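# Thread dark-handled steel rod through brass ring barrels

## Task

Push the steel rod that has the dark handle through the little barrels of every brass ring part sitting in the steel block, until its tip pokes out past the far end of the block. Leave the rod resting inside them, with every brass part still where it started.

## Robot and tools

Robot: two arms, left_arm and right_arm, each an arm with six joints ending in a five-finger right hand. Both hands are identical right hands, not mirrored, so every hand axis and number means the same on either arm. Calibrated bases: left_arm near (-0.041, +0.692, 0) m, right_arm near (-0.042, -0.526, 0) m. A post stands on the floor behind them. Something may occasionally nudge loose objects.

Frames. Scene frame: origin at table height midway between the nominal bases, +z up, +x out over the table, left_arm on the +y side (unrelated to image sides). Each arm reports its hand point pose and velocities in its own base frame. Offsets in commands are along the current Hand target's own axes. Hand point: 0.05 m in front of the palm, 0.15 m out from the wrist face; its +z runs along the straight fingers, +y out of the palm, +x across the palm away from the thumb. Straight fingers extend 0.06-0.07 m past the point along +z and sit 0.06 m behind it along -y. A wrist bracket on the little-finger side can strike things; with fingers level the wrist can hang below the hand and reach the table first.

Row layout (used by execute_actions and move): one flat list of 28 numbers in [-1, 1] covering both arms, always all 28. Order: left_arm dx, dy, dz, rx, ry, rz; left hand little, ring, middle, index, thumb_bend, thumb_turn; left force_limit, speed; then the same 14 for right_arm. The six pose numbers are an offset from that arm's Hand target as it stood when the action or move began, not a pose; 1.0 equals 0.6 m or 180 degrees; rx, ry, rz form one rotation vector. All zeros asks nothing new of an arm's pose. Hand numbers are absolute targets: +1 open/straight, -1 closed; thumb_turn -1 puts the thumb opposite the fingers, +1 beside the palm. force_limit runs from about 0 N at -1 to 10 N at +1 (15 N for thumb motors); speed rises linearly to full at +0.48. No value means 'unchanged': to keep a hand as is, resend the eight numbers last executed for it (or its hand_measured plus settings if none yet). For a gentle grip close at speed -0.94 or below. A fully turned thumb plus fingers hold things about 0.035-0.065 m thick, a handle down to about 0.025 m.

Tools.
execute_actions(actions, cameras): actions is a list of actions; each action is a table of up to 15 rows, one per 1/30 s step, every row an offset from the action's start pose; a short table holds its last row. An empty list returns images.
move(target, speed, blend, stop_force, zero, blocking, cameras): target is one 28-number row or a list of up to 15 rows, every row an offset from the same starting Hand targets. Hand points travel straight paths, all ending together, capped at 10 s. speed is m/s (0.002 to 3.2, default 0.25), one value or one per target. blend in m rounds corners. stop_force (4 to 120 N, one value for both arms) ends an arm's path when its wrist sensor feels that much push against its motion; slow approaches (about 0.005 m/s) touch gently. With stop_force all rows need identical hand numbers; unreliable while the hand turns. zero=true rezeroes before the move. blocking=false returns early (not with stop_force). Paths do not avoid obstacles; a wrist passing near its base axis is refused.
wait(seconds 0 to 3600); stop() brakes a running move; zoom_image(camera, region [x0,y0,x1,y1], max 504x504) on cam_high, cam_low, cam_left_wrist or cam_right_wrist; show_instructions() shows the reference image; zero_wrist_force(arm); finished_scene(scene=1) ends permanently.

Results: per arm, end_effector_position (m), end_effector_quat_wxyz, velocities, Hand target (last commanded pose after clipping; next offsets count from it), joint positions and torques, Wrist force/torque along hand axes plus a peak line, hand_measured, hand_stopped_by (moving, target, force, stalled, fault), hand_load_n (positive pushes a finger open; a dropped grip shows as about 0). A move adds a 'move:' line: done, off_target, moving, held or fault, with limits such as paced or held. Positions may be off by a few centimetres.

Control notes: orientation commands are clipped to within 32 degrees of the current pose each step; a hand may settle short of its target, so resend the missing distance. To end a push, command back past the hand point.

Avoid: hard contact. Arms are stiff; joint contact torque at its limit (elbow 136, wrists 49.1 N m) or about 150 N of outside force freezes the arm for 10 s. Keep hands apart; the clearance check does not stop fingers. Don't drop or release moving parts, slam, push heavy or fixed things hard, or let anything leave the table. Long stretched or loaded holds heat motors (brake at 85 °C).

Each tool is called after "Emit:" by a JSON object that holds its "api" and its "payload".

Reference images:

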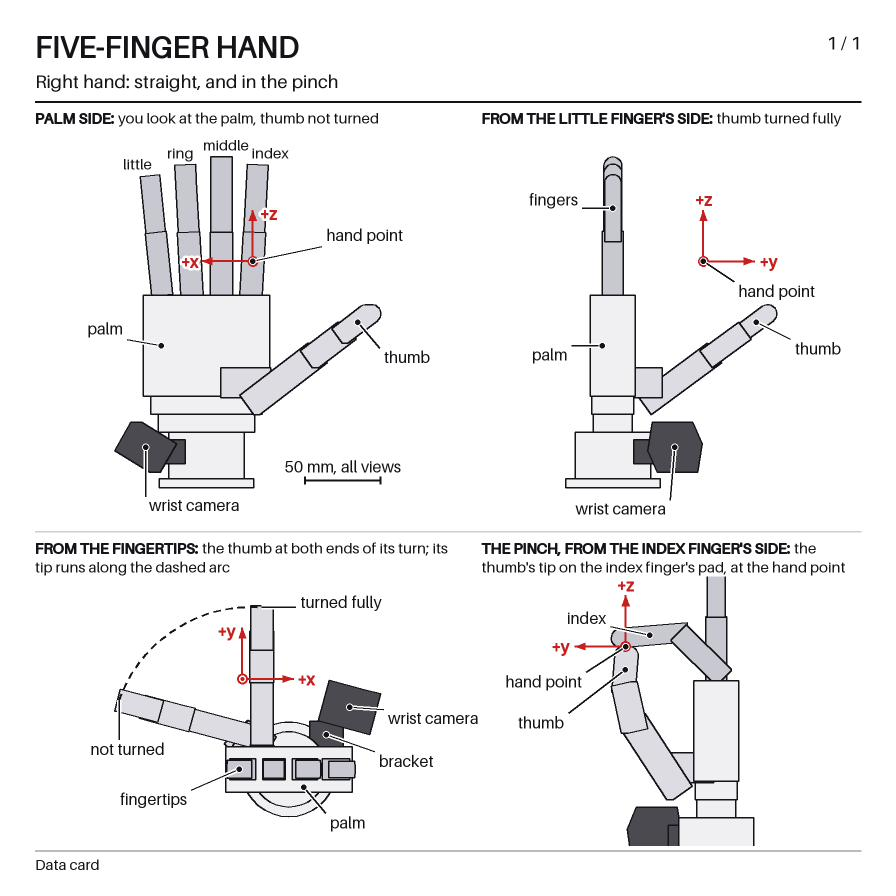

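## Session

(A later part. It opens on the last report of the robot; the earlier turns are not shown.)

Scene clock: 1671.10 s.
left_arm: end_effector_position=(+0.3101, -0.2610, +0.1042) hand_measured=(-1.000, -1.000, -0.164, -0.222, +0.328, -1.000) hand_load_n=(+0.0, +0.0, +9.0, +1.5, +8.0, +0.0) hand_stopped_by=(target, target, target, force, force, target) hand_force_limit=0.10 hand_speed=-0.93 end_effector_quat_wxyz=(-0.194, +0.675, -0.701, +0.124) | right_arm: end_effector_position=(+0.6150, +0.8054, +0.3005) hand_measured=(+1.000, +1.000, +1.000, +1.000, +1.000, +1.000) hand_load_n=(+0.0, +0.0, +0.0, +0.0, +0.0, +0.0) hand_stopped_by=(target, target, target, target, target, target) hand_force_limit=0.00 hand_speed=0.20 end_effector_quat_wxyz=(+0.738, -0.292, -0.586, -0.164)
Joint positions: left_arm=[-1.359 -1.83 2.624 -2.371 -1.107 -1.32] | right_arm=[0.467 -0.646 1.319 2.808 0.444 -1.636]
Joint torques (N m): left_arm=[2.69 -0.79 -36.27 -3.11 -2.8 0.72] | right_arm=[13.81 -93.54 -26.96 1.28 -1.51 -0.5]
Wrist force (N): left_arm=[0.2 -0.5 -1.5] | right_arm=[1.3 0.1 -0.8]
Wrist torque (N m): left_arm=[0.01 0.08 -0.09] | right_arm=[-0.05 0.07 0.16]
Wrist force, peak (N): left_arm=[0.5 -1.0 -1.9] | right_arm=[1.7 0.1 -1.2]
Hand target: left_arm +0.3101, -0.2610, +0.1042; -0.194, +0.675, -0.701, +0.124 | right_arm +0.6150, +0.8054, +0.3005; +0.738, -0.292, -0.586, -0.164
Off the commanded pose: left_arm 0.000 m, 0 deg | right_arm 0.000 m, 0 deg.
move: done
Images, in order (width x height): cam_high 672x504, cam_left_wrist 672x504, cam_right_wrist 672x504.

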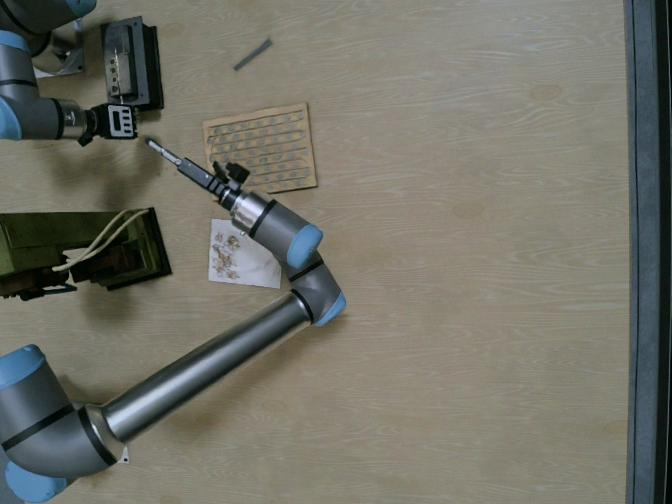

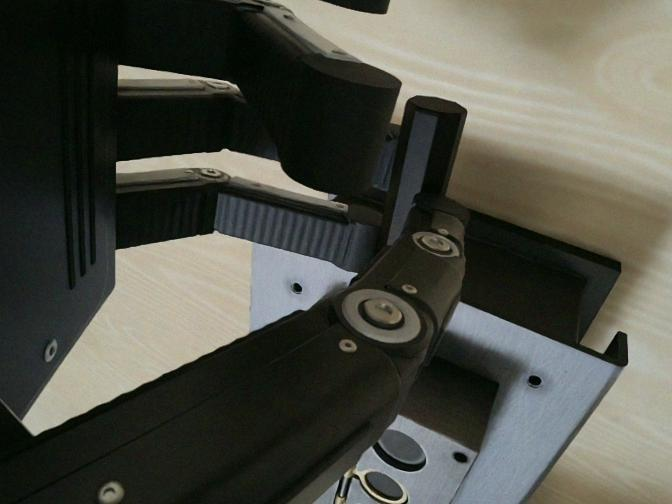

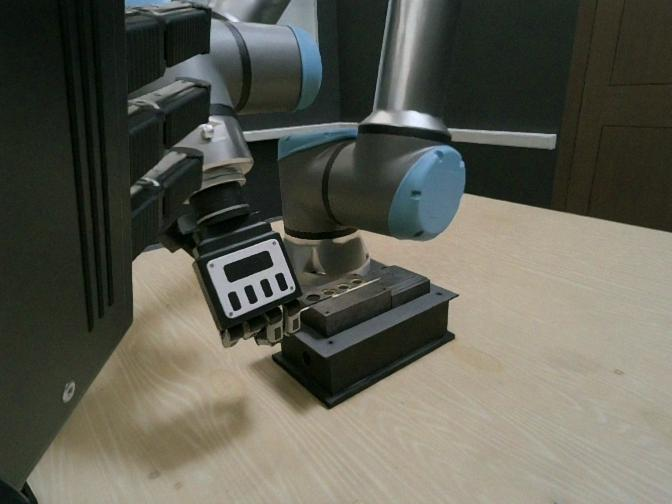

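Emit:
{"api": "move", "payload": {"target": [-0.0132,0.0013,0.0009,0,0,0,-1,-1,-0.165,-0.5,0.05,-1,0.1,-0.93,0,0,0,0,0,0,1,1,1,1,1,1,0,0.2], "speed": 0.005, "stop_force": 4, "cameras": ["cam_left_wrist","cam_right_wrist","cam_high"]}}

Emit:
{"api": "zoom_image", "payload": {"camera": "cam_right_wrist", "region": [280, 255, 390, 335]}}

Emit:
{"api": "zoom_image", "payload": {"camera": "cam_left_wrist", "region": [230, 80, 630, 480]}}

Scene clock: 1679.47 s.
left_arm: end_effector_position=(+0.3097, -0.2530, +0.1042) hand_measured=(-1.000, -1.000, -0.164, -0.222, +0.328, -1.000) hand_load_n=(+0.0, +0.0, +9.0, +1.0, +8.0, +0.0) hand_stopped_by=(target, target, target, force, force, target) hand_force_limit=0.10 hand_speed=-0.93 end_effector_quat_wxyz=(-0.194, +0.675, -0.701, +0.124) | right_arm: end_effector_position=(+0.6150, +0.8054, +0.3005) hand_measured=(+1.000, +1.000, +1.000, +1.000, +1.000, +1.000) hand_load_n=(+0.0, +0.0, +0.0, +0.0, +0.0, +0.0) hand_stopped_by=(target, target, target, target, target, target) hand_force_limit=0.00 hand_speed=0.20 end_effector_quat_wxyz=(+0.738, -0.292, -0.586, -0.164)
Joint positions: left_arm=[-1.355 -1.847 2.635 -2.367 -1.107 -1.316] | right_arm=[0.467 -0.646 1.319 2.808 0.444 -1.636]
Joint torques (N m): left_arm=[1.9 -0.36 -35.56 -3.02 -2.16 0.5] | right_arm=[13 -92.68 -27.24 1.15 -1.76 -0.61]
Wrist force (N): left_arm=[1.7 0.1 -2.1] | right_arm=[0.8 0.0 -0.5]
Wrist torque (N m): left_arm=[-0.03 0.10 -0.08] | right_arm=[-0.07 0.14 0.13]
Wrist force, peak (N): left_arm=[2.1 0.2 -2.3] | right_arm=[1.9 0.1 -0.7]
Hand target: left_arm +0.3097, -0.2531, +0.1042; -0.194, +0.675, -0.701, +0.124 | right_arm +0.6150, +0.8054, +0.3005; +0.738, -0.292, -0.586, -0.164
Off the commanded pose: left_arm 0.000 m, 0 deg | right_arm 0.000 m, 0 deg.
move: done
Images, in order (width x height): cam_high 672x504, cam_left_wrist 672x504, cam_right_wrist 672x504.

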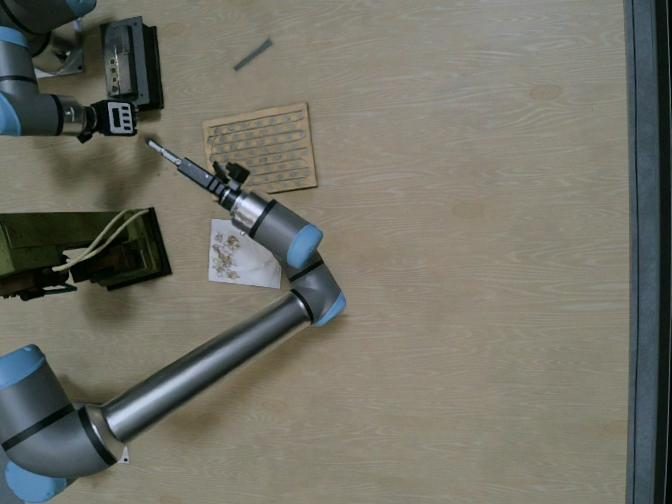

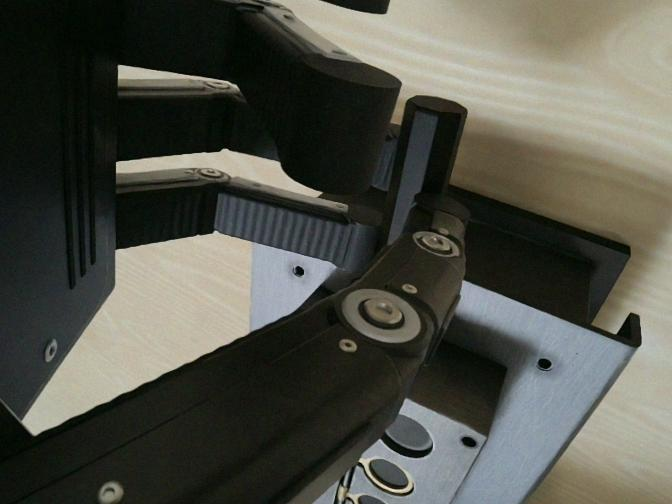

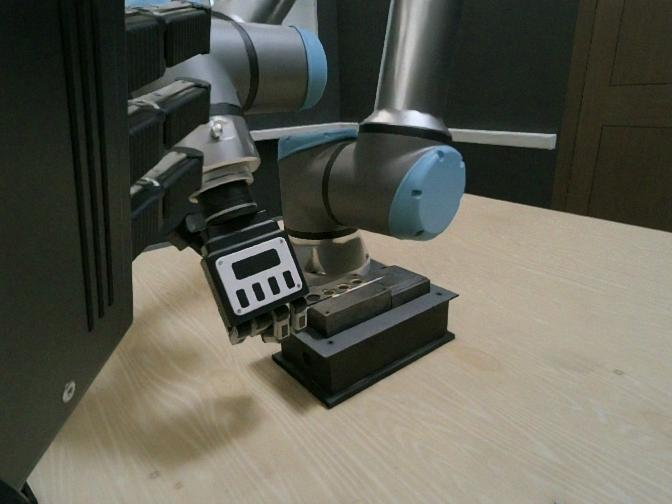

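Scaled by 4.582.

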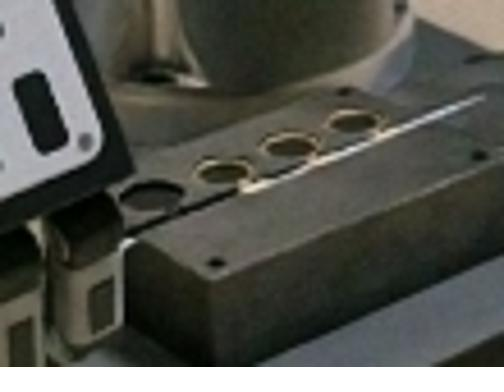

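Scaled by 1.260.

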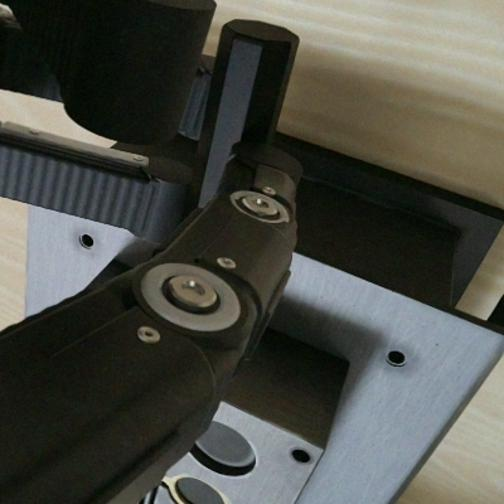

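Emit:
{"api": "move", "payload": {"target": [[0,0.0006,-0.001,0,0,0,-1,-1,-0.165,-0.5,0.05,-1,0.1,-0.93,0,0,0,0,0,0,1,1,1,1,1,1,0,0.2]], "speed": 0.01}}

Emit:
{"api": "move", "payload": {"target": [-0.0132,0.0016,0.0008,0,0,0,-1,-1,-0.165,-0.5,0.05,-1,0.1,-0.93,0,0,0,0,0,0,1,1,1,1,1,1,0,0.2], "speed": 0.005, "stop_force": 4, "cameras": ["cam_left_wrist","cam_right_wrist","cam_high"]}}

Emit:
{"api": "zoom_image", "payload": {"camera": "cam_right_wrist", "region": [280, 255, 390, 335]}}

Emit:
{"api": "zoom_image", "payload": {"camera": "cam_left_wrist", "region": [230, 80, 630, 480]}}

Scene clock: 1684.23 s.
left_arm: end_effector_position=(+0.3091, -0.2531, +0.1046) hand_measured=(-1.000, -1.000, -0.164, -0.222, +0.328, -1.000) hand_load_n=(+0.5, +0.0, +9.0, +1.5, +8.0, +0.0) hand_stopped_by=(target, target, target, force, force, target) hand_force_limit=0.10 hand_speed=-0.93 end_effector_quat_wxyz=(-0.194, +0.675, -0.701, +0.124) | right_arm: end_effector_position=(+0.6150, +0.8054, +0.3005) hand_measured=(+1.000, +1.000, +1.000, +1.000, +1.000, +1.000) hand_load_n=(+0.0, +0.0, +0.0, +0.0, +0.0, +0.0) hand_stopped_by=(target, target, target, target, target, target) hand_force_limit=0.00 hand_speed=0.20 end_effector_quat_wxyz=(+0.738, -0.292, -0.586, -0.164)
Joint positions: left_arm=[-1.357 -1.849 2.634 -2.364 -1.107 -1.317] | right_arm=[0.467 -0.646 1.319 2.808 0.444 -1.636]
Joint torques (N m): left_arm=[7.77 -5.48 -42.11 -6.03 -0.13 1.67] | right_arm=[13.86 -93.06 -27.14 1.07 -1.72 -0.66]
Wrist force (N): left_arm=[0.1 -0.7 -1.5] | right_arm=[1.3 0.0 -0.4]
Wrist torque (N m): left_arm=[0.01 0.09 0.22] | right_arm=[-0.08 0.05 0.16]
Wrist force, peak (N): left_arm=[2.1 -0.1 -2.5] | right_arm=[1.7 -0.1 -1.3]
Hand target: left_arm +0.3091, -0.2531, +0.1046; -0.194, +0.675, -0.701, +0.124 | right_arm +0.6150, +0.8054, +0.3005; +0.738, -0.292, -0.586, -0.164
Off the commanded pose: left_arm 0.000 m, 0 deg | right_arm 0.000 m, 0 deg.
move: done

Scene clock: 1686.47 s.
left_arm: end_effector_position=(+0.3086, -0.2451, +0.1046) hand_measured=(-1.000, -1.000, -0.164, -0.222, +0.328, -1.000) hand_load_n=(+0.0, +0.0, +9.0, +1.5, +8.0, +0.0) hand_stopped_by=(target, target, target, force, force, target) hand_force_limit=0.10 hand_speed=-0.93 end_effector_quat_wxyz=(-0.194, +0.675, -0.701, +0.124) | right_arm: end_effector_position=(+0.6150, +0.8054, +0.3005) hand_measured=(+1.000, +1.000, +1.000, +1.000, +1.000, +1.000) hand_load_n=(+0.0, +0.0, +0.0, -0.5, +0.0, +0.0) hand_stopped_by=(target, target, target, target, target, target) hand_force_limit=0.00 hand_speed=0.20 end_effector_quat_wxyz=(+0.738, -0.292, -0.586, -0.164)
Joint positions: left_arm=[-1.354 -1.866 2.645 -2.359 -1.107 -1.314] | right_arm=[0.467 -0.646 1.319 2.808 0.444 -1.636]
Joint torques (N m): left_arm=[1.48 0.04 -36.93 -3.96 -0.42 0.52] | right_arm=[13.37 -93.83 -26.8 1.04 -1.62 -0.34]
Wrist force (N): left_arm=[-0.2 -0.7 -1.8] | right_arm=[1.2 -0.1 -0.8]
Wrist torque (N m): left_arm=[0.02 0.16 -0.07] | right_arm=[-0.08 0.09 0.14]
Wrist force, peak (N): left_arm=[0.1 -1.0 -1.7] | right_arm=[1.7 0.0 -1.3]
Hand target: left_arm +0.3086, -0.2451, +0.1046; -0.194, +0.675, -0.701, +0.124 | right_arm +0.6150, +0.8054, +0.3005; +0.738, -0.292, -0.586, -0.164
Off the commanded pose: left_arm 0.000 m, 0 deg | right_arm 0.000 m, 0 deg.
move: done
Images, in order (width x height): cam_high 672x504, cam_left_wrist 672x504, cam_right_wrist 672x504.

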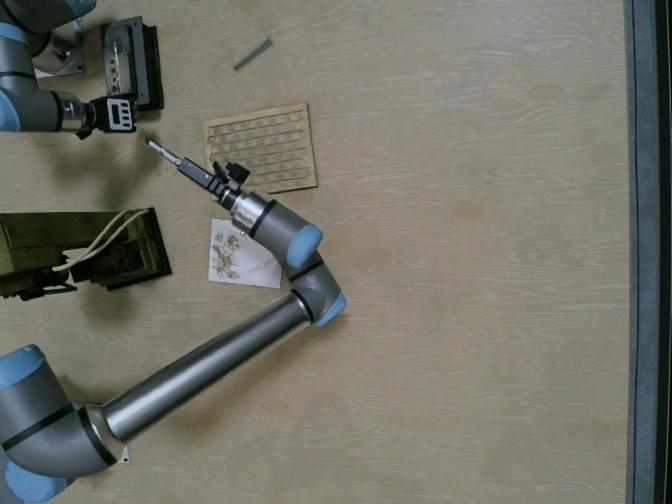

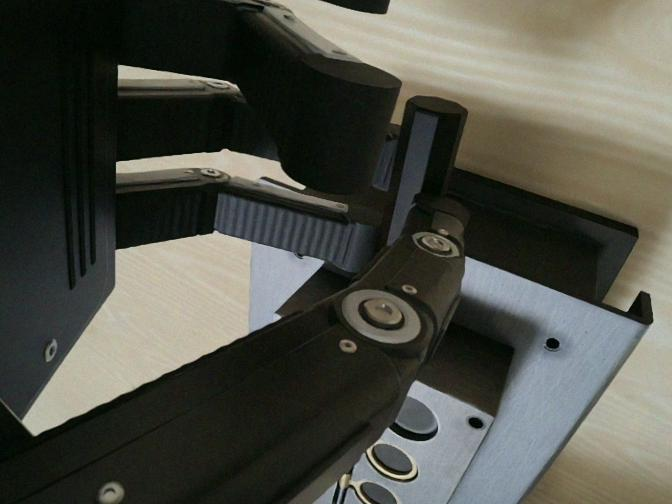

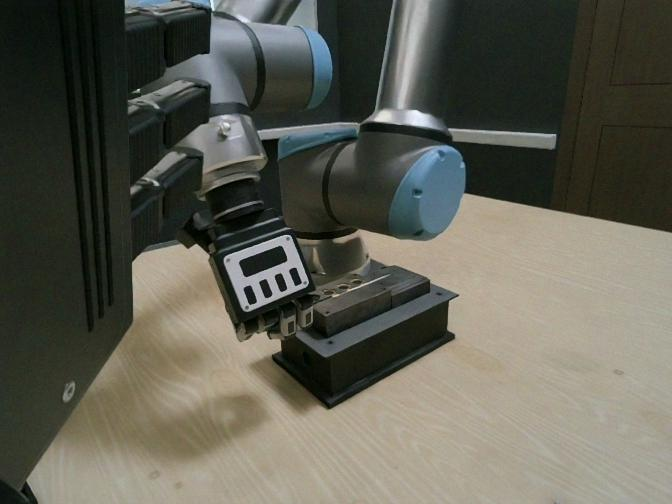

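Scaled by 4.582.

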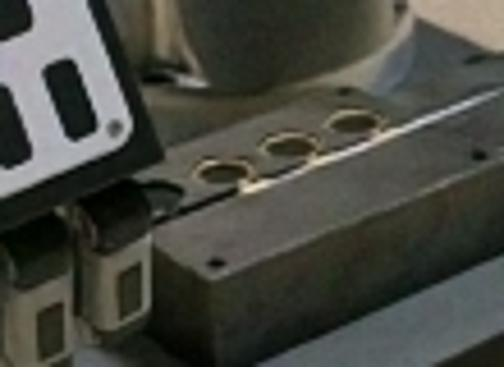

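Scaled by 1.260.

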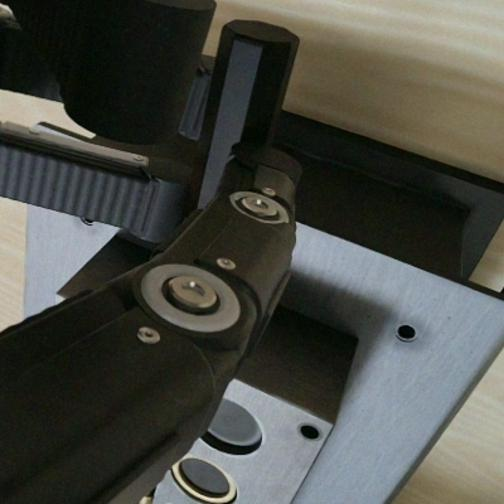

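Emit:
{"api": "move", "payload": {"target": [-0.0132,0.0016,0.0008,0,0,0,-1,-1,-0.165,-0.5,0.05,-1,0.1,-0.93,0,0,0,0,0,0,1,1,1,1,1,1,0,0.2], "speed": 0.005, "stop_force": 4, "cameras": ["cam_left_wrist","cam_right_wrist","cam_high"]}}

Emit:
{"api": "zoom_image", "payload": {"camera": "cam_right_wrist", "region": [290, 250, 410, 340]}}

Emit:
{"api": "zoom_image", "payload": {"camera": "cam_left_wrist", "region": [230, 80, 630, 480]}}

Emit:
{"api": "zoom_image", "payload": {"camera": "cam_high", "region": [90, 10, 170, 150]}}

Scene clock: 1694.10 s.
left_arm: end_effector_position=(+0.3080, -0.2371, +0.1045) hand_measured=(-1.000, -1.000, -0.164, -0.222, +0.328, -1.000) hand_load_n=(+0.0, +0.0, +9.0, +1.5, +8.0, +0.0) hand_stopped_by=(target, target, target, force, force, target) hand_force_limit=0.10 hand_speed=-0.93 end_effector_quat_wxyz=(-0.194, +0.675, -0.701, +0.124) | right_arm: end_effector_position=(+0.6150, +0.8054, +0.3005) hand_measured=(+1.000, +1.000, +1.000, +1.000, +1.000, +1.000) hand_load_n=(+0.0, +0.0, +0.0, +0.0, +0.0, +0.0) hand_stopped_by=(target, target, target, target, target, target) hand_force_limit=0.00 hand_speed=0.20 end_effector_quat_wxyz=(+0.738, -0.292, -0.586, -0.164)
Joint positions: left_arm=[-1.35 -1.883 2.655 -2.354 -1.107 -1.31] | right_arm=[0.467 -0.646 1.319 2.808 0.444 -1.636]
Joint torques (N m): left_arm=[4.87 3.01 -36.82 -3.92 -2.64 0.88] | right_arm=[15.21 -92.48 -26.57 1.18 -1.62 -0.64]
Wrist force (N): left_arm=[0.0 -0.9 -1.6] | right_arm=[1.5 0.2 -1.1]
Wrist torque (N m): left_arm=[-0.05 0.13 -0.06] | right_arm=[0.00 0.06 0.16]
Wrist force, peak (N): left_arm=[-0.3 -1.2 -1.6] | right_arm=[2.0 -0.2 -0.4]
Hand target: left_arm +0.3080, -0.2371, +0.1046; -0.194, +0.675, -0.701, +0.124 | right_arm +0.6150, +0.8054, +0.3005; +0.738, -0.292, -0.586, -0.164
Off the commanded pose: left_arm 0.000 m, 0 deg | right_arm 0.000 m, 0 deg.
move: done
Images, in order (width x height): cam_high 672x504, cam_left_wrist 672x504, cam_right_wrist 672x504.

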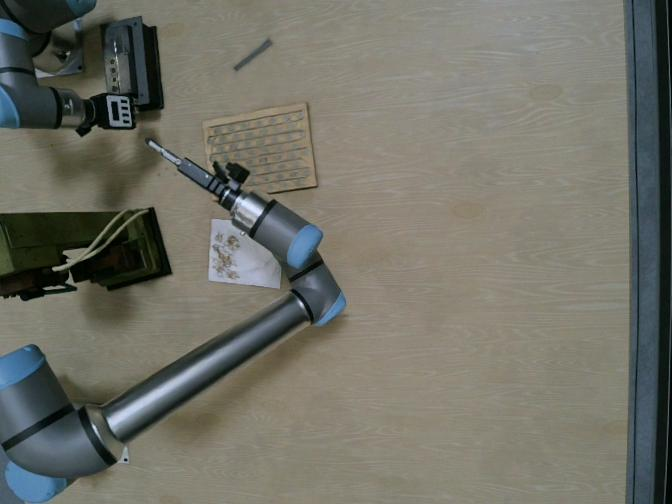

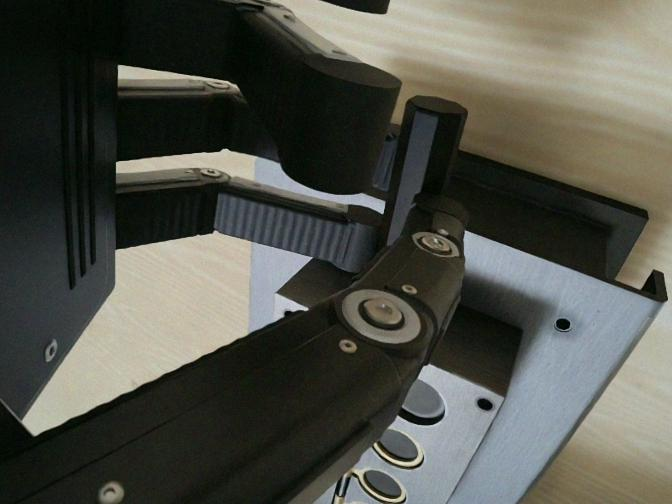

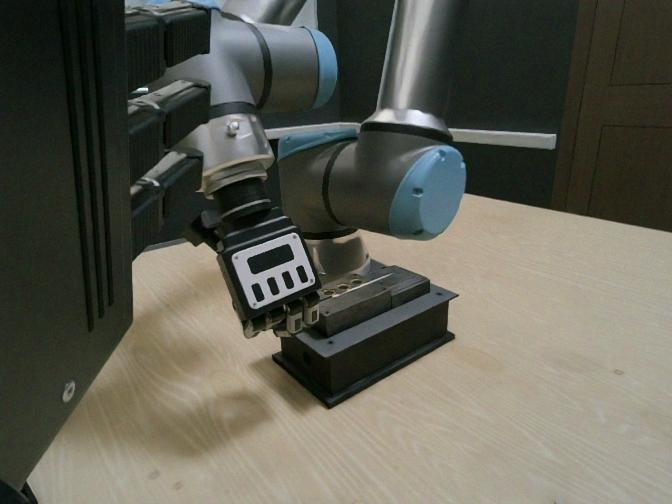

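Scaled by 4.200.

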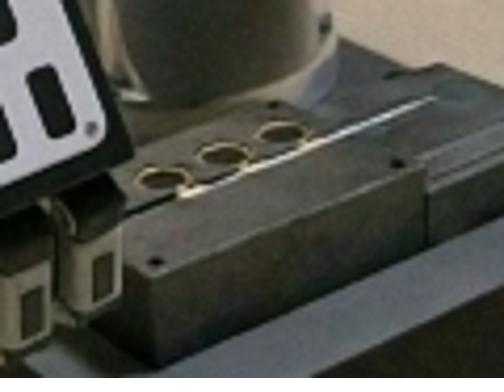

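Scaled by 1.260.

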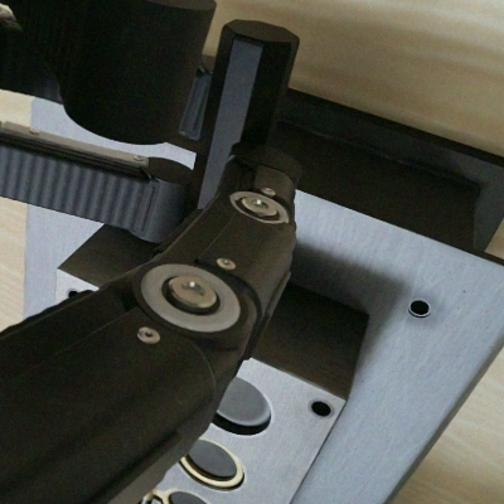

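Scaled by 3.600.

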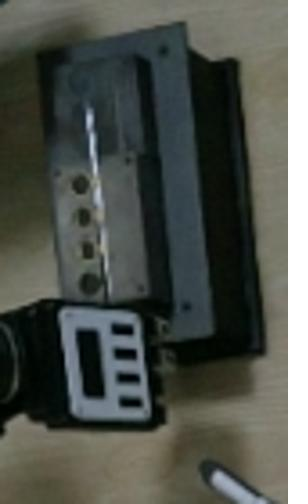

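Emit:
{"api": "execute_actions", "payload": {"actions": []}}

Scene clock: 1702.27 s.
left_arm: end_effector_position=(+0.3080, -0.2371, +0.1046) hand_measured=(-1.000, -1.000, -0.164, -0.222, +0.328, -1.000) hand_load_n=(+0.0, +0.0, +9.0, +1.5, +8.0, +0.0) hand_stopped_by=(target, target, target, force, force, target) hand_force_limit=0.10 hand_speed=-0.93 end_effector_quat_wxyz=(-0.194, +0.675, -0.701, +0.124) | right_arm: end_effector_position=(+0.6150, +0.8054, +0.3005) hand_measured=(+1.000, +1.000, +1.000, +1.000, +1.000, +1.000) hand_load_n=(+0.0, +0.0, +0.0, +0.0, +0.0, +0.0) hand_stopped_by=(target, target, target, target, target, target) hand_force_limit=0.00 hand_speed=0.20 end_effector_quat_wxyz=(+0.738, -0.292, -0.586, -0.164)
Joint positions: left_arm=[-1.35 -1.883 2.655 -2.354 -1.107 -1.31] | right_arm=[0.467 -0.646 1.319 2.808 0.444 -1.636]
Joint velocities: within noise
Joint torques (N m): left_arm=[-11.54 3.6 -43.88 -4.8 -2.39 -0.77] | right_arm=[13.75 -93.7 -27.64 1.17 -1.59 -0.48]
Wrist force (N): left_arm=[-0.3 -0.8 -1.3] | right_arm=[1.9 -0.3 -0.5]
Wrist torque (N m): left_arm=[-0.03 0.15 -0.06] | right_arm=[-0.10 -0.02 0.18]
Wrist force, peak (N): left_arm=[0.2 -1.1 -1.7] | right_arm=[1.8 -0.2 -0.9]
Hand target: left_arm +0.3080, -0.2371, +0.1046; -0.194, +0.675, -0.701, +0.124 | right_arm +0.6150, +0.8054, +0.3005; +0.738, -0.292, -0.586, -0.164
Off the commanded pose: left_arm 0.000 m, 0 deg | right_arm 0.000 m, 0 deg.

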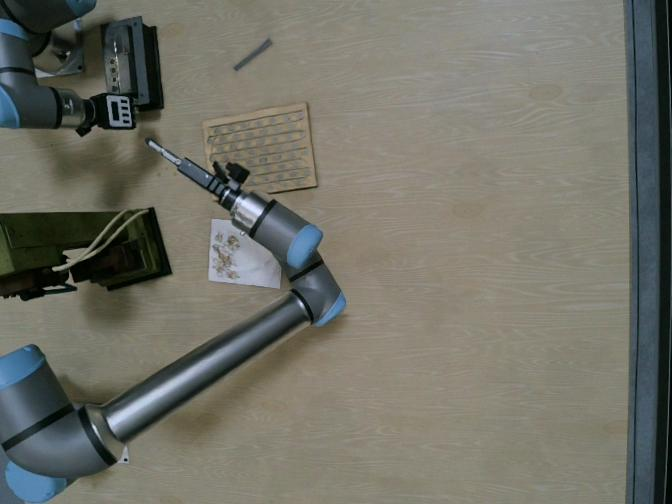

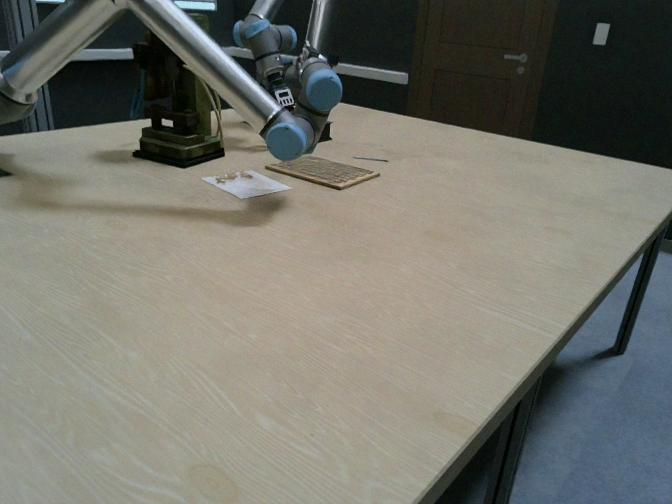

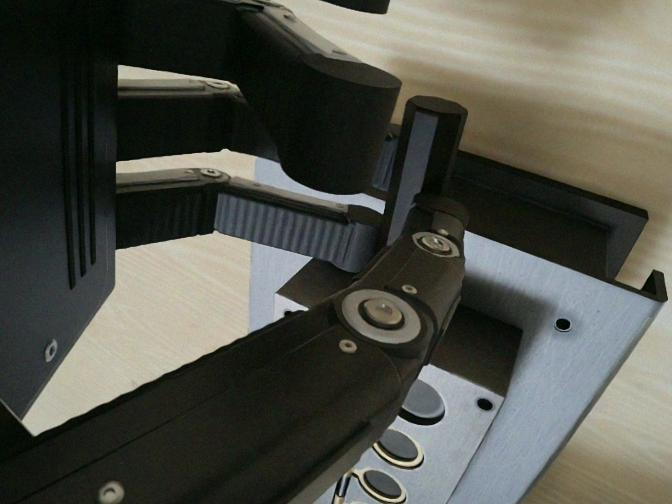

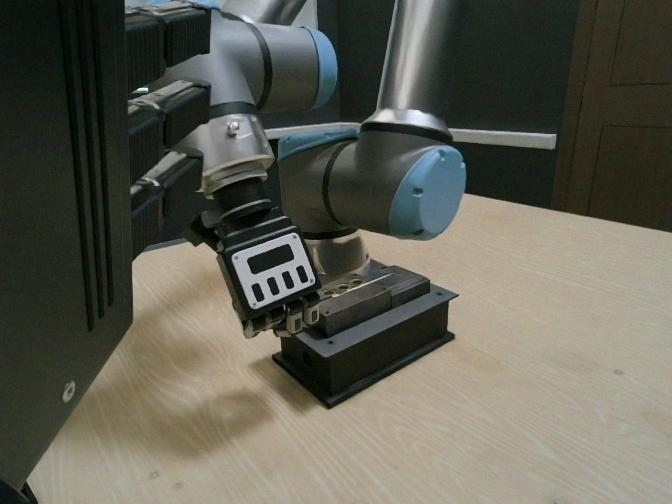

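Emit:
{"api": "zoom_image", "payload": {"camera": "cam_right_wrist", "region": [230, 230, 470, 410]}}

Emit:
{"api": "zoom_image", "payload": {"camera": "cam_high", "region": [80, 10, 180, 150]}}

Emit:
{"api": "zoom_image", "payload": {"camera": "cam_left_wrist", "region": [200, 80, 672, 504]}}

Scaled by 2.100.

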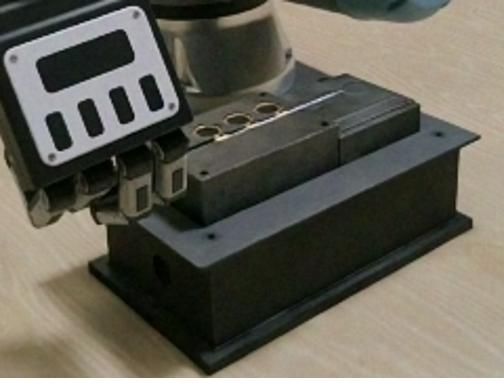

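Scaled by 3.600.

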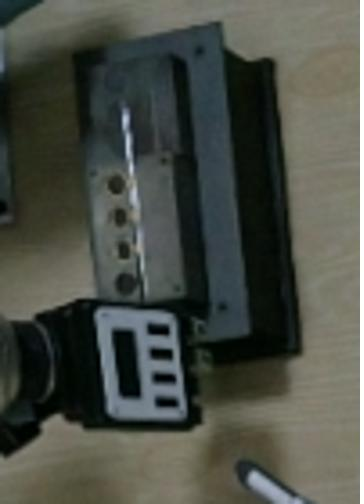

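Scaled by 1.068.

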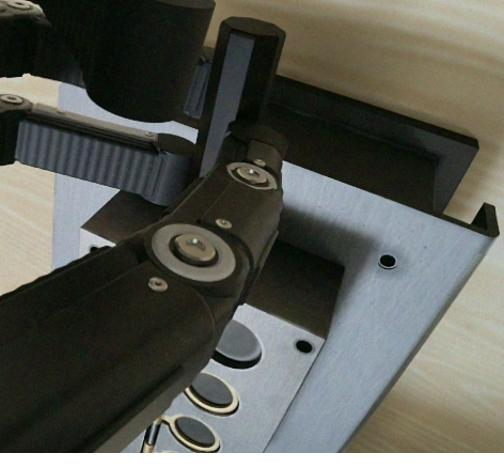

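Emit:
{"api": "move", "payload": {"target": [-0.0099,0.0012,0.0006,0,0,0,-1,-1,-0.165,-0.5,0.05,-1,0.1,-0.93,0,0,0,0,0,0,1,1,1,1,1,1,0,0.2], "speed": 0.004, "stop_force": 4, "cameras": ["cam_right_wrist","cam_left_wrist","cam_high"]}}

Scene clock: 1710.53 s.
left_arm: end_effector_position=(+0.3076, -0.2311, +0.1045) hand_measured=(-1.000, -1.000, -0.164, -0.222, +0.328, -1.000) hand_load_n=(+0.0, +0.0, +9.0, +1.5, +8.0, +0.0) hand_stopped_by=(target, target, target, force, force, target) hand_force_limit=0.10 hand_speed=-0.93 end_effector_quat_wxyz=(-0.194, +0.675, -0.701, +0.124) | right_arm: end_effector_position=(+0.6150, +0.8054, +0.3005) hand_measured=(+1.000, +1.000, +1.000, +1.000, +1.000, +1.000) hand_load_n=(+0.0, +0.0, +0.0, +0.0, +0.0, +0.0) hand_stopped_by=(target, target, target, target, target, target) hand_force_limit=0.00 hand_speed=0.20 end_effector_quat_wxyz=(+0.738, -0.292, -0.586, -0.164)
Joint positions: left_arm=[-1.348 -1.897 2.663 -2.349 -1.107 -1.307] | right_arm=[0.467 -0.646 1.319 2.808 0.444 -1.636]
Joint torques (N m): left_arm=[4.87 1.37 -34.95 -3.43 -2.72 0.85] | right_arm=[14.21 -93.02 -26.85 1.1 -1.54 -0.56]
Wrist force (N): left_arm=[0.0 -0.7 -1.7] | right_arm=[1.5 -0.2 -0.6]
Wrist torque (N m): left_arm=[0.00 0.15 -0.05] | right_arm=[-0.09 0.04 0.16]
Wrist force, peak (N): left_arm=[-0.2 -1.2 -1.7] | right_arm=[1.8 -0.5 -0.8]
Hand target: left_arm +0.3076, -0.2312, +0.1045; -0.194, +0.675, -0.701, +0.124 | right_arm +0.6150, +0.8054, +0.3005; +0.738, -0.292, -0.586, -0.164
Off the commanded pose: left_arm 0.000 m, 0 deg | right_arm 0.000 m, 0 deg.
move: done
Images, in order (width x height): cam_high 672x504, cam_left_wrist 672x504, cam_right_wrist 672x504.

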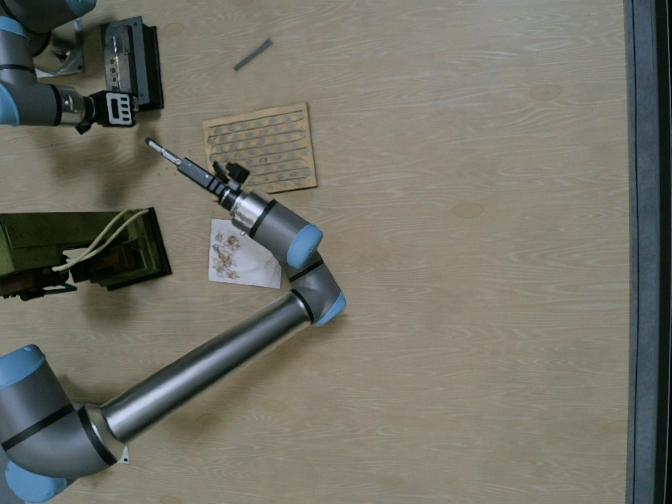

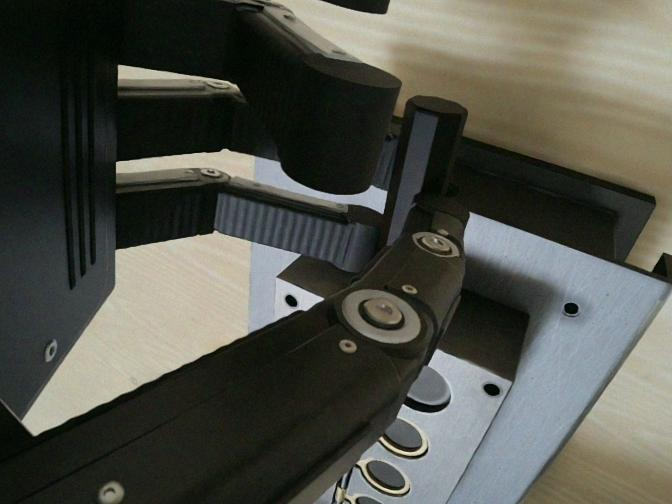

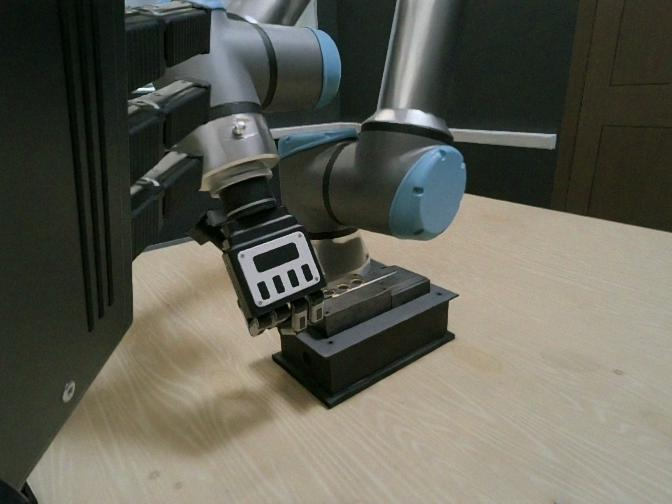

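Emit:
{"api": "zoom_image", "payload": {"camera": "cam_right_wrist", "region": [310, 250, 430, 340]}}

Emit:
{"api": "zoom_image", "payload": {"camera": "cam_left_wrist", "region": [320, 80, 560, 320]}}

Scaled by 4.200.

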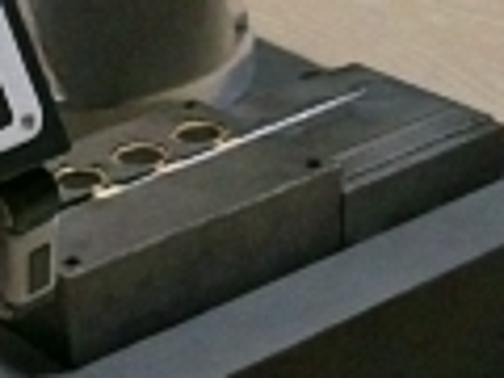

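Scaled by 2.100.

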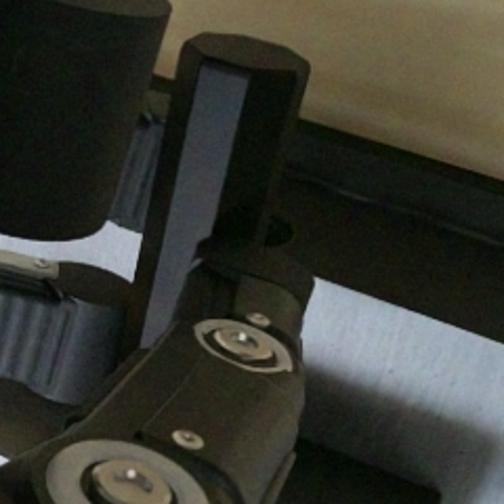

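Emit:
{"api": "move", "payload": {"target": [0,0,0,0,0,0,-1,-1,-0.165,-0.5,0.4,-1,0.1,-0.93,0,0,0,0,0,0,1,1,1,1,1,1,0,0.2], "cameras": ["cam_right_wrist","cam_left_wrist","cam_high"]}}

Emit:
{"api": "zoom_image", "payload": {"camera": "cam_left_wrist", "region": [320, 80, 560, 320]}}

Emit:
{"api": "zoom_image", "payload": {"camera": "cam_right_wrist", "region": [310, 250, 430, 340]}}

Scene clock: 1715.13 s.
left_arm: end_effector_position=(+0.3076, -0.2312, +0.1045) hand_measured=(-1.000, -1.000, -0.164, -0.222, +0.400, -1.000) hand_load_n=(+0.0, +0.0, +0.0, +0.0, +0.0, +0.0) hand_stopped_by=(target, target, target, force, target, target) hand_force_limit=0.10 hand_speed=-0.93 end_effector_quat_wxyz=(-0.194, +0.675, -0.701, +0.124) | right_arm: end_effector_position=(+0.6150, +0.8054, +0.3005) hand_measured=(+1.000, +1.000, +1.000, +1.000, +1.000, +1.000) hand_load_n=(+0.0, +0.0, +0.0, +0.0, +0.0, +0.0) hand_stopped_by=(target, target, target, target, target, target) hand_force_limit=0.00 hand_speed=0.20 end_effector_quat_wxyz=(+0.738, -0.292, -0.586, -0.164)
Joint positions: left_arm=[-1.348 -1.896 2.662 -2.349 -1.107 -1.307] | right_arm=[0.467 -0.646 1.319 2.808 0.444 -1.636]
Joint torques (N m): left_arm=[-11.52 3.17 -45.03 -4.78 -2.55 -1] | right_arm=[13.61 -93.77 -26.81 1.24 -1.53 -0.39]
Wrist force (N): left_arm=[0.0 -1.0 -1.4] | right_arm=[1.2 0.1 -0.6]
Wrist torque (N m): left_arm=[-0.03 0.11 -0.03] | right_arm=[-0.06 0.09 0.15]
Wrist force, peak (N): left_arm=[-0.1 -1.2 -1.6] | right_arm=[1.5 -0.1 -1.4]
Hand target: left_arm +0.3076, -0.2312, +0.1045; -0.194, +0.675, -0.701, +0.124 | right_arm +0.6150, +0.8054, +0.3005; +0.738, -0.292, -0.586, -0.164
Off the commanded pose: left_arm 0.000 m, 0 deg | right_arm 0.000 m, 0 deg.
move: done
Images, in order (width x height): cam_high 672x504, cam_left_wrist 672x504, cam_right_wrist 672x504.

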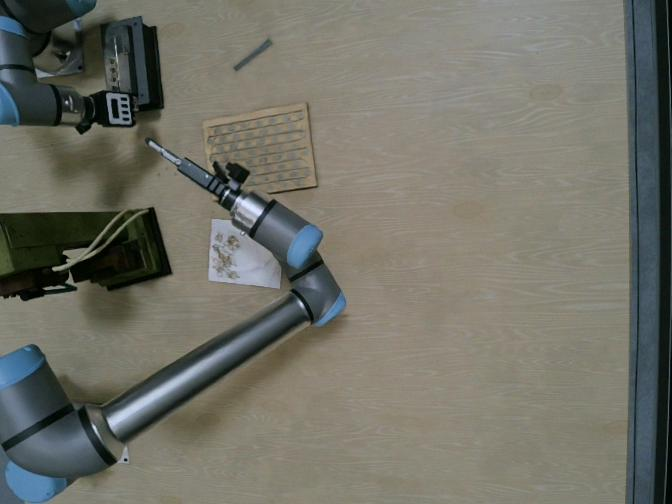

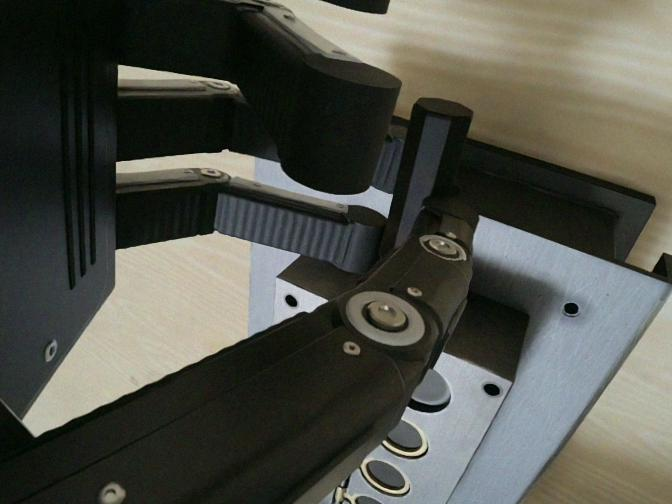

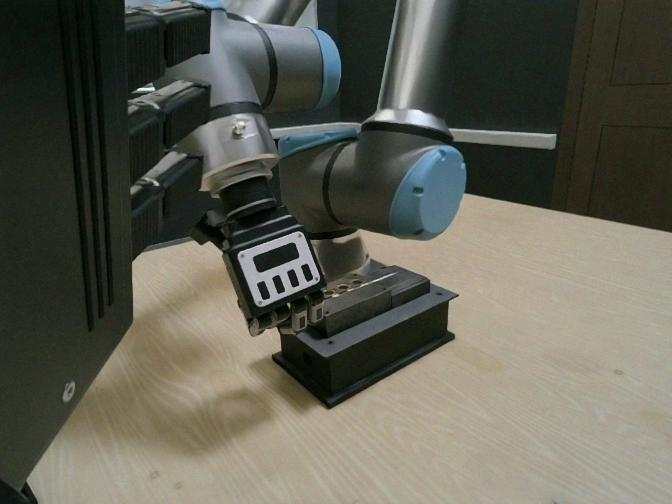

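Scaled by 2.100.

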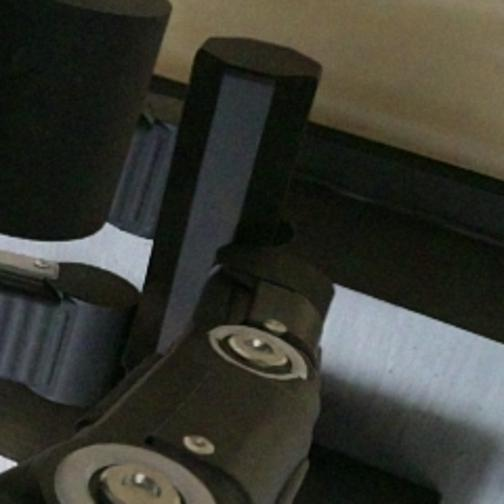

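Scaled by 4.200.

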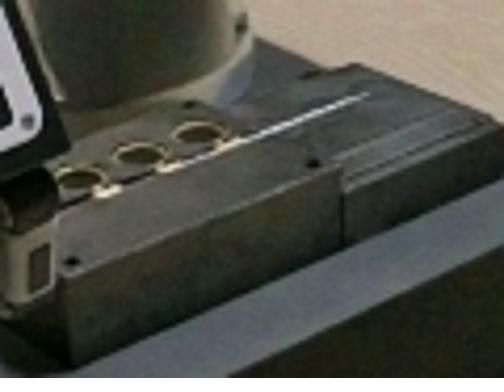

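Emit:
{"api": "move", "payload": {"target": [0.0004,0.0015,0.003,0,0,0,-1,-1,-0.165,-0.5,0.4,-1,0.1,-0.93,0,0,0,0,0,0,1,1,1,1,1,1,0,0.2], "speed": 0.005, "cameras": ["cam_right_wrist","cam_left_wrist","cam_high"]}}

Emit:
{"api": "zoom_image", "payload": {"camera": "cam_left_wrist", "region": [320, 80, 560, 320]}}

Emit:
{"api": "zoom_image", "payload": {"camera": "cam_right_wrist", "region": [310, 250, 430, 340]}}

Scene clock: 1718.73 s.
left_arm: end_effector_position=(+0.3076, -0.2312, +0.1025) hand_measured=(-1.000, -1.000, -0.164, -0.222, +0.400, -1.000) hand_load_n=(+0.0, +0.0, +0.0, +0.0, +0.0, +0.0) hand_stopped_by=(target, target, target, force, target, target) hand_force_limit=0.10 hand_speed=-0.93 end_effector_quat_wxyz=(-0.194, +0.675, -0.701, +0.124) | right_arm: end_effector_position=(+0.6150, +0.8054, +0.3005) hand_measured=(+1.000, +1.000, +1.000, +1.000, +1.000, +1.000) hand_load_n=(+0.0, +0.0, +0.0, +0.0, +0.0, +0.0) hand_stopped_by=(target, target, target, target, target, target) hand_force_limit=0.00 hand_speed=0.20 end_effector_quat_wxyz=(+0.738, -0.292, -0.586, -0.164)
Joint positions: left_arm=[-1.348 -1.891 2.665 -2.357 -1.107 -1.307] | right_arm=[0.467 -0.646 1.319 2.808 0.444 -1.636]
Joint torques (N m): left_arm=[-12.69 -9.69 -27.68 -4.01 -1.99 -1.73] | right_arm=[13.76 -94.19 -27.3 0.94 -1.7 -0.45]
Wrist force (N): left_arm=[-0.1 -1.1 -1.3] | right_arm=[1.5 -0.1 -0.4]
Wrist torque (N m): left_arm=[-0.06 0.11 -0.03] | right_arm=[-0.09 0.04 0.16]
Wrist force, peak (N): left_arm=[-0.1 -1.4 -1.6] | right_arm=[1.6 -0.3 -1.2]
Hand target: left_arm +0.3076, -0.2312, +0.1025; -0.194, +0.675, -0.701, +0.124 | right_arm +0.6150, +0.8054, +0.3005; +0.738, -0.292, -0.586, -0.164
Off the commanded pose: left_arm 0.000 m, 0 deg | right_arm 0.000 m, 0 deg.
move: done
Images, in order (width x height): cam_high 672x504, cam_left_wrist 672x504, cam_right_wrist 672x504.

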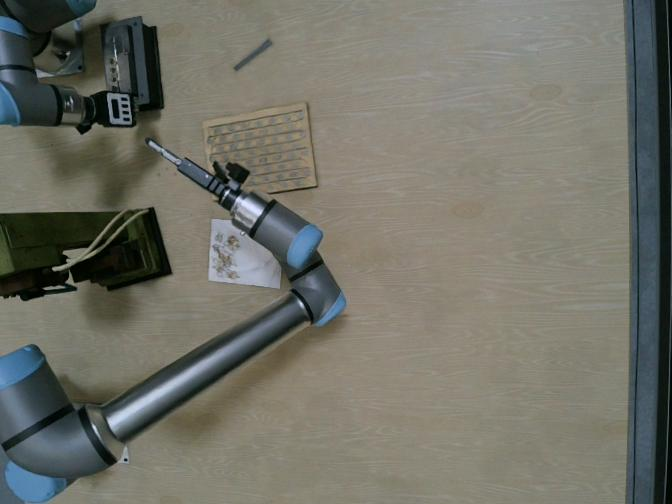

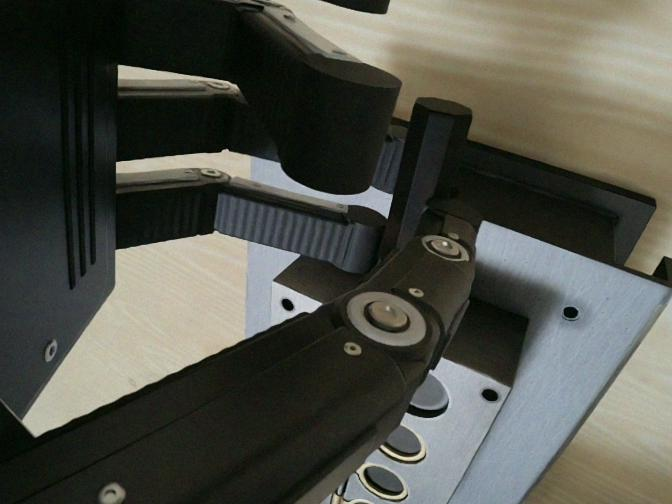

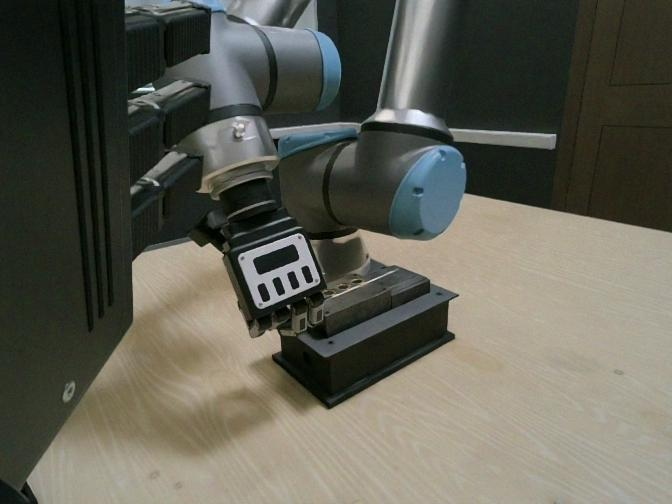

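Scaled by 2.100.

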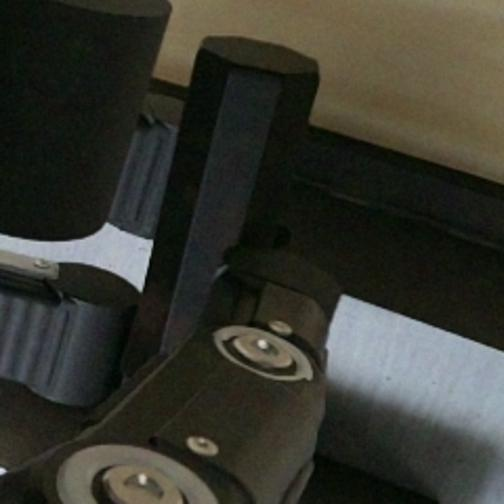

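Scaled by 4.200.

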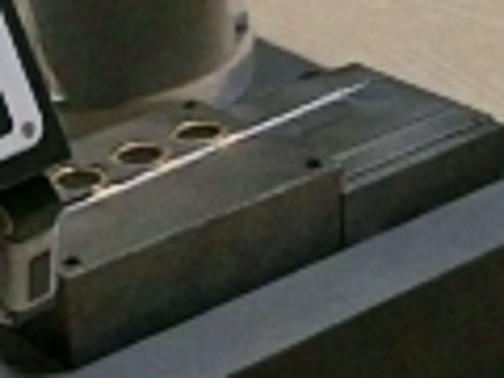

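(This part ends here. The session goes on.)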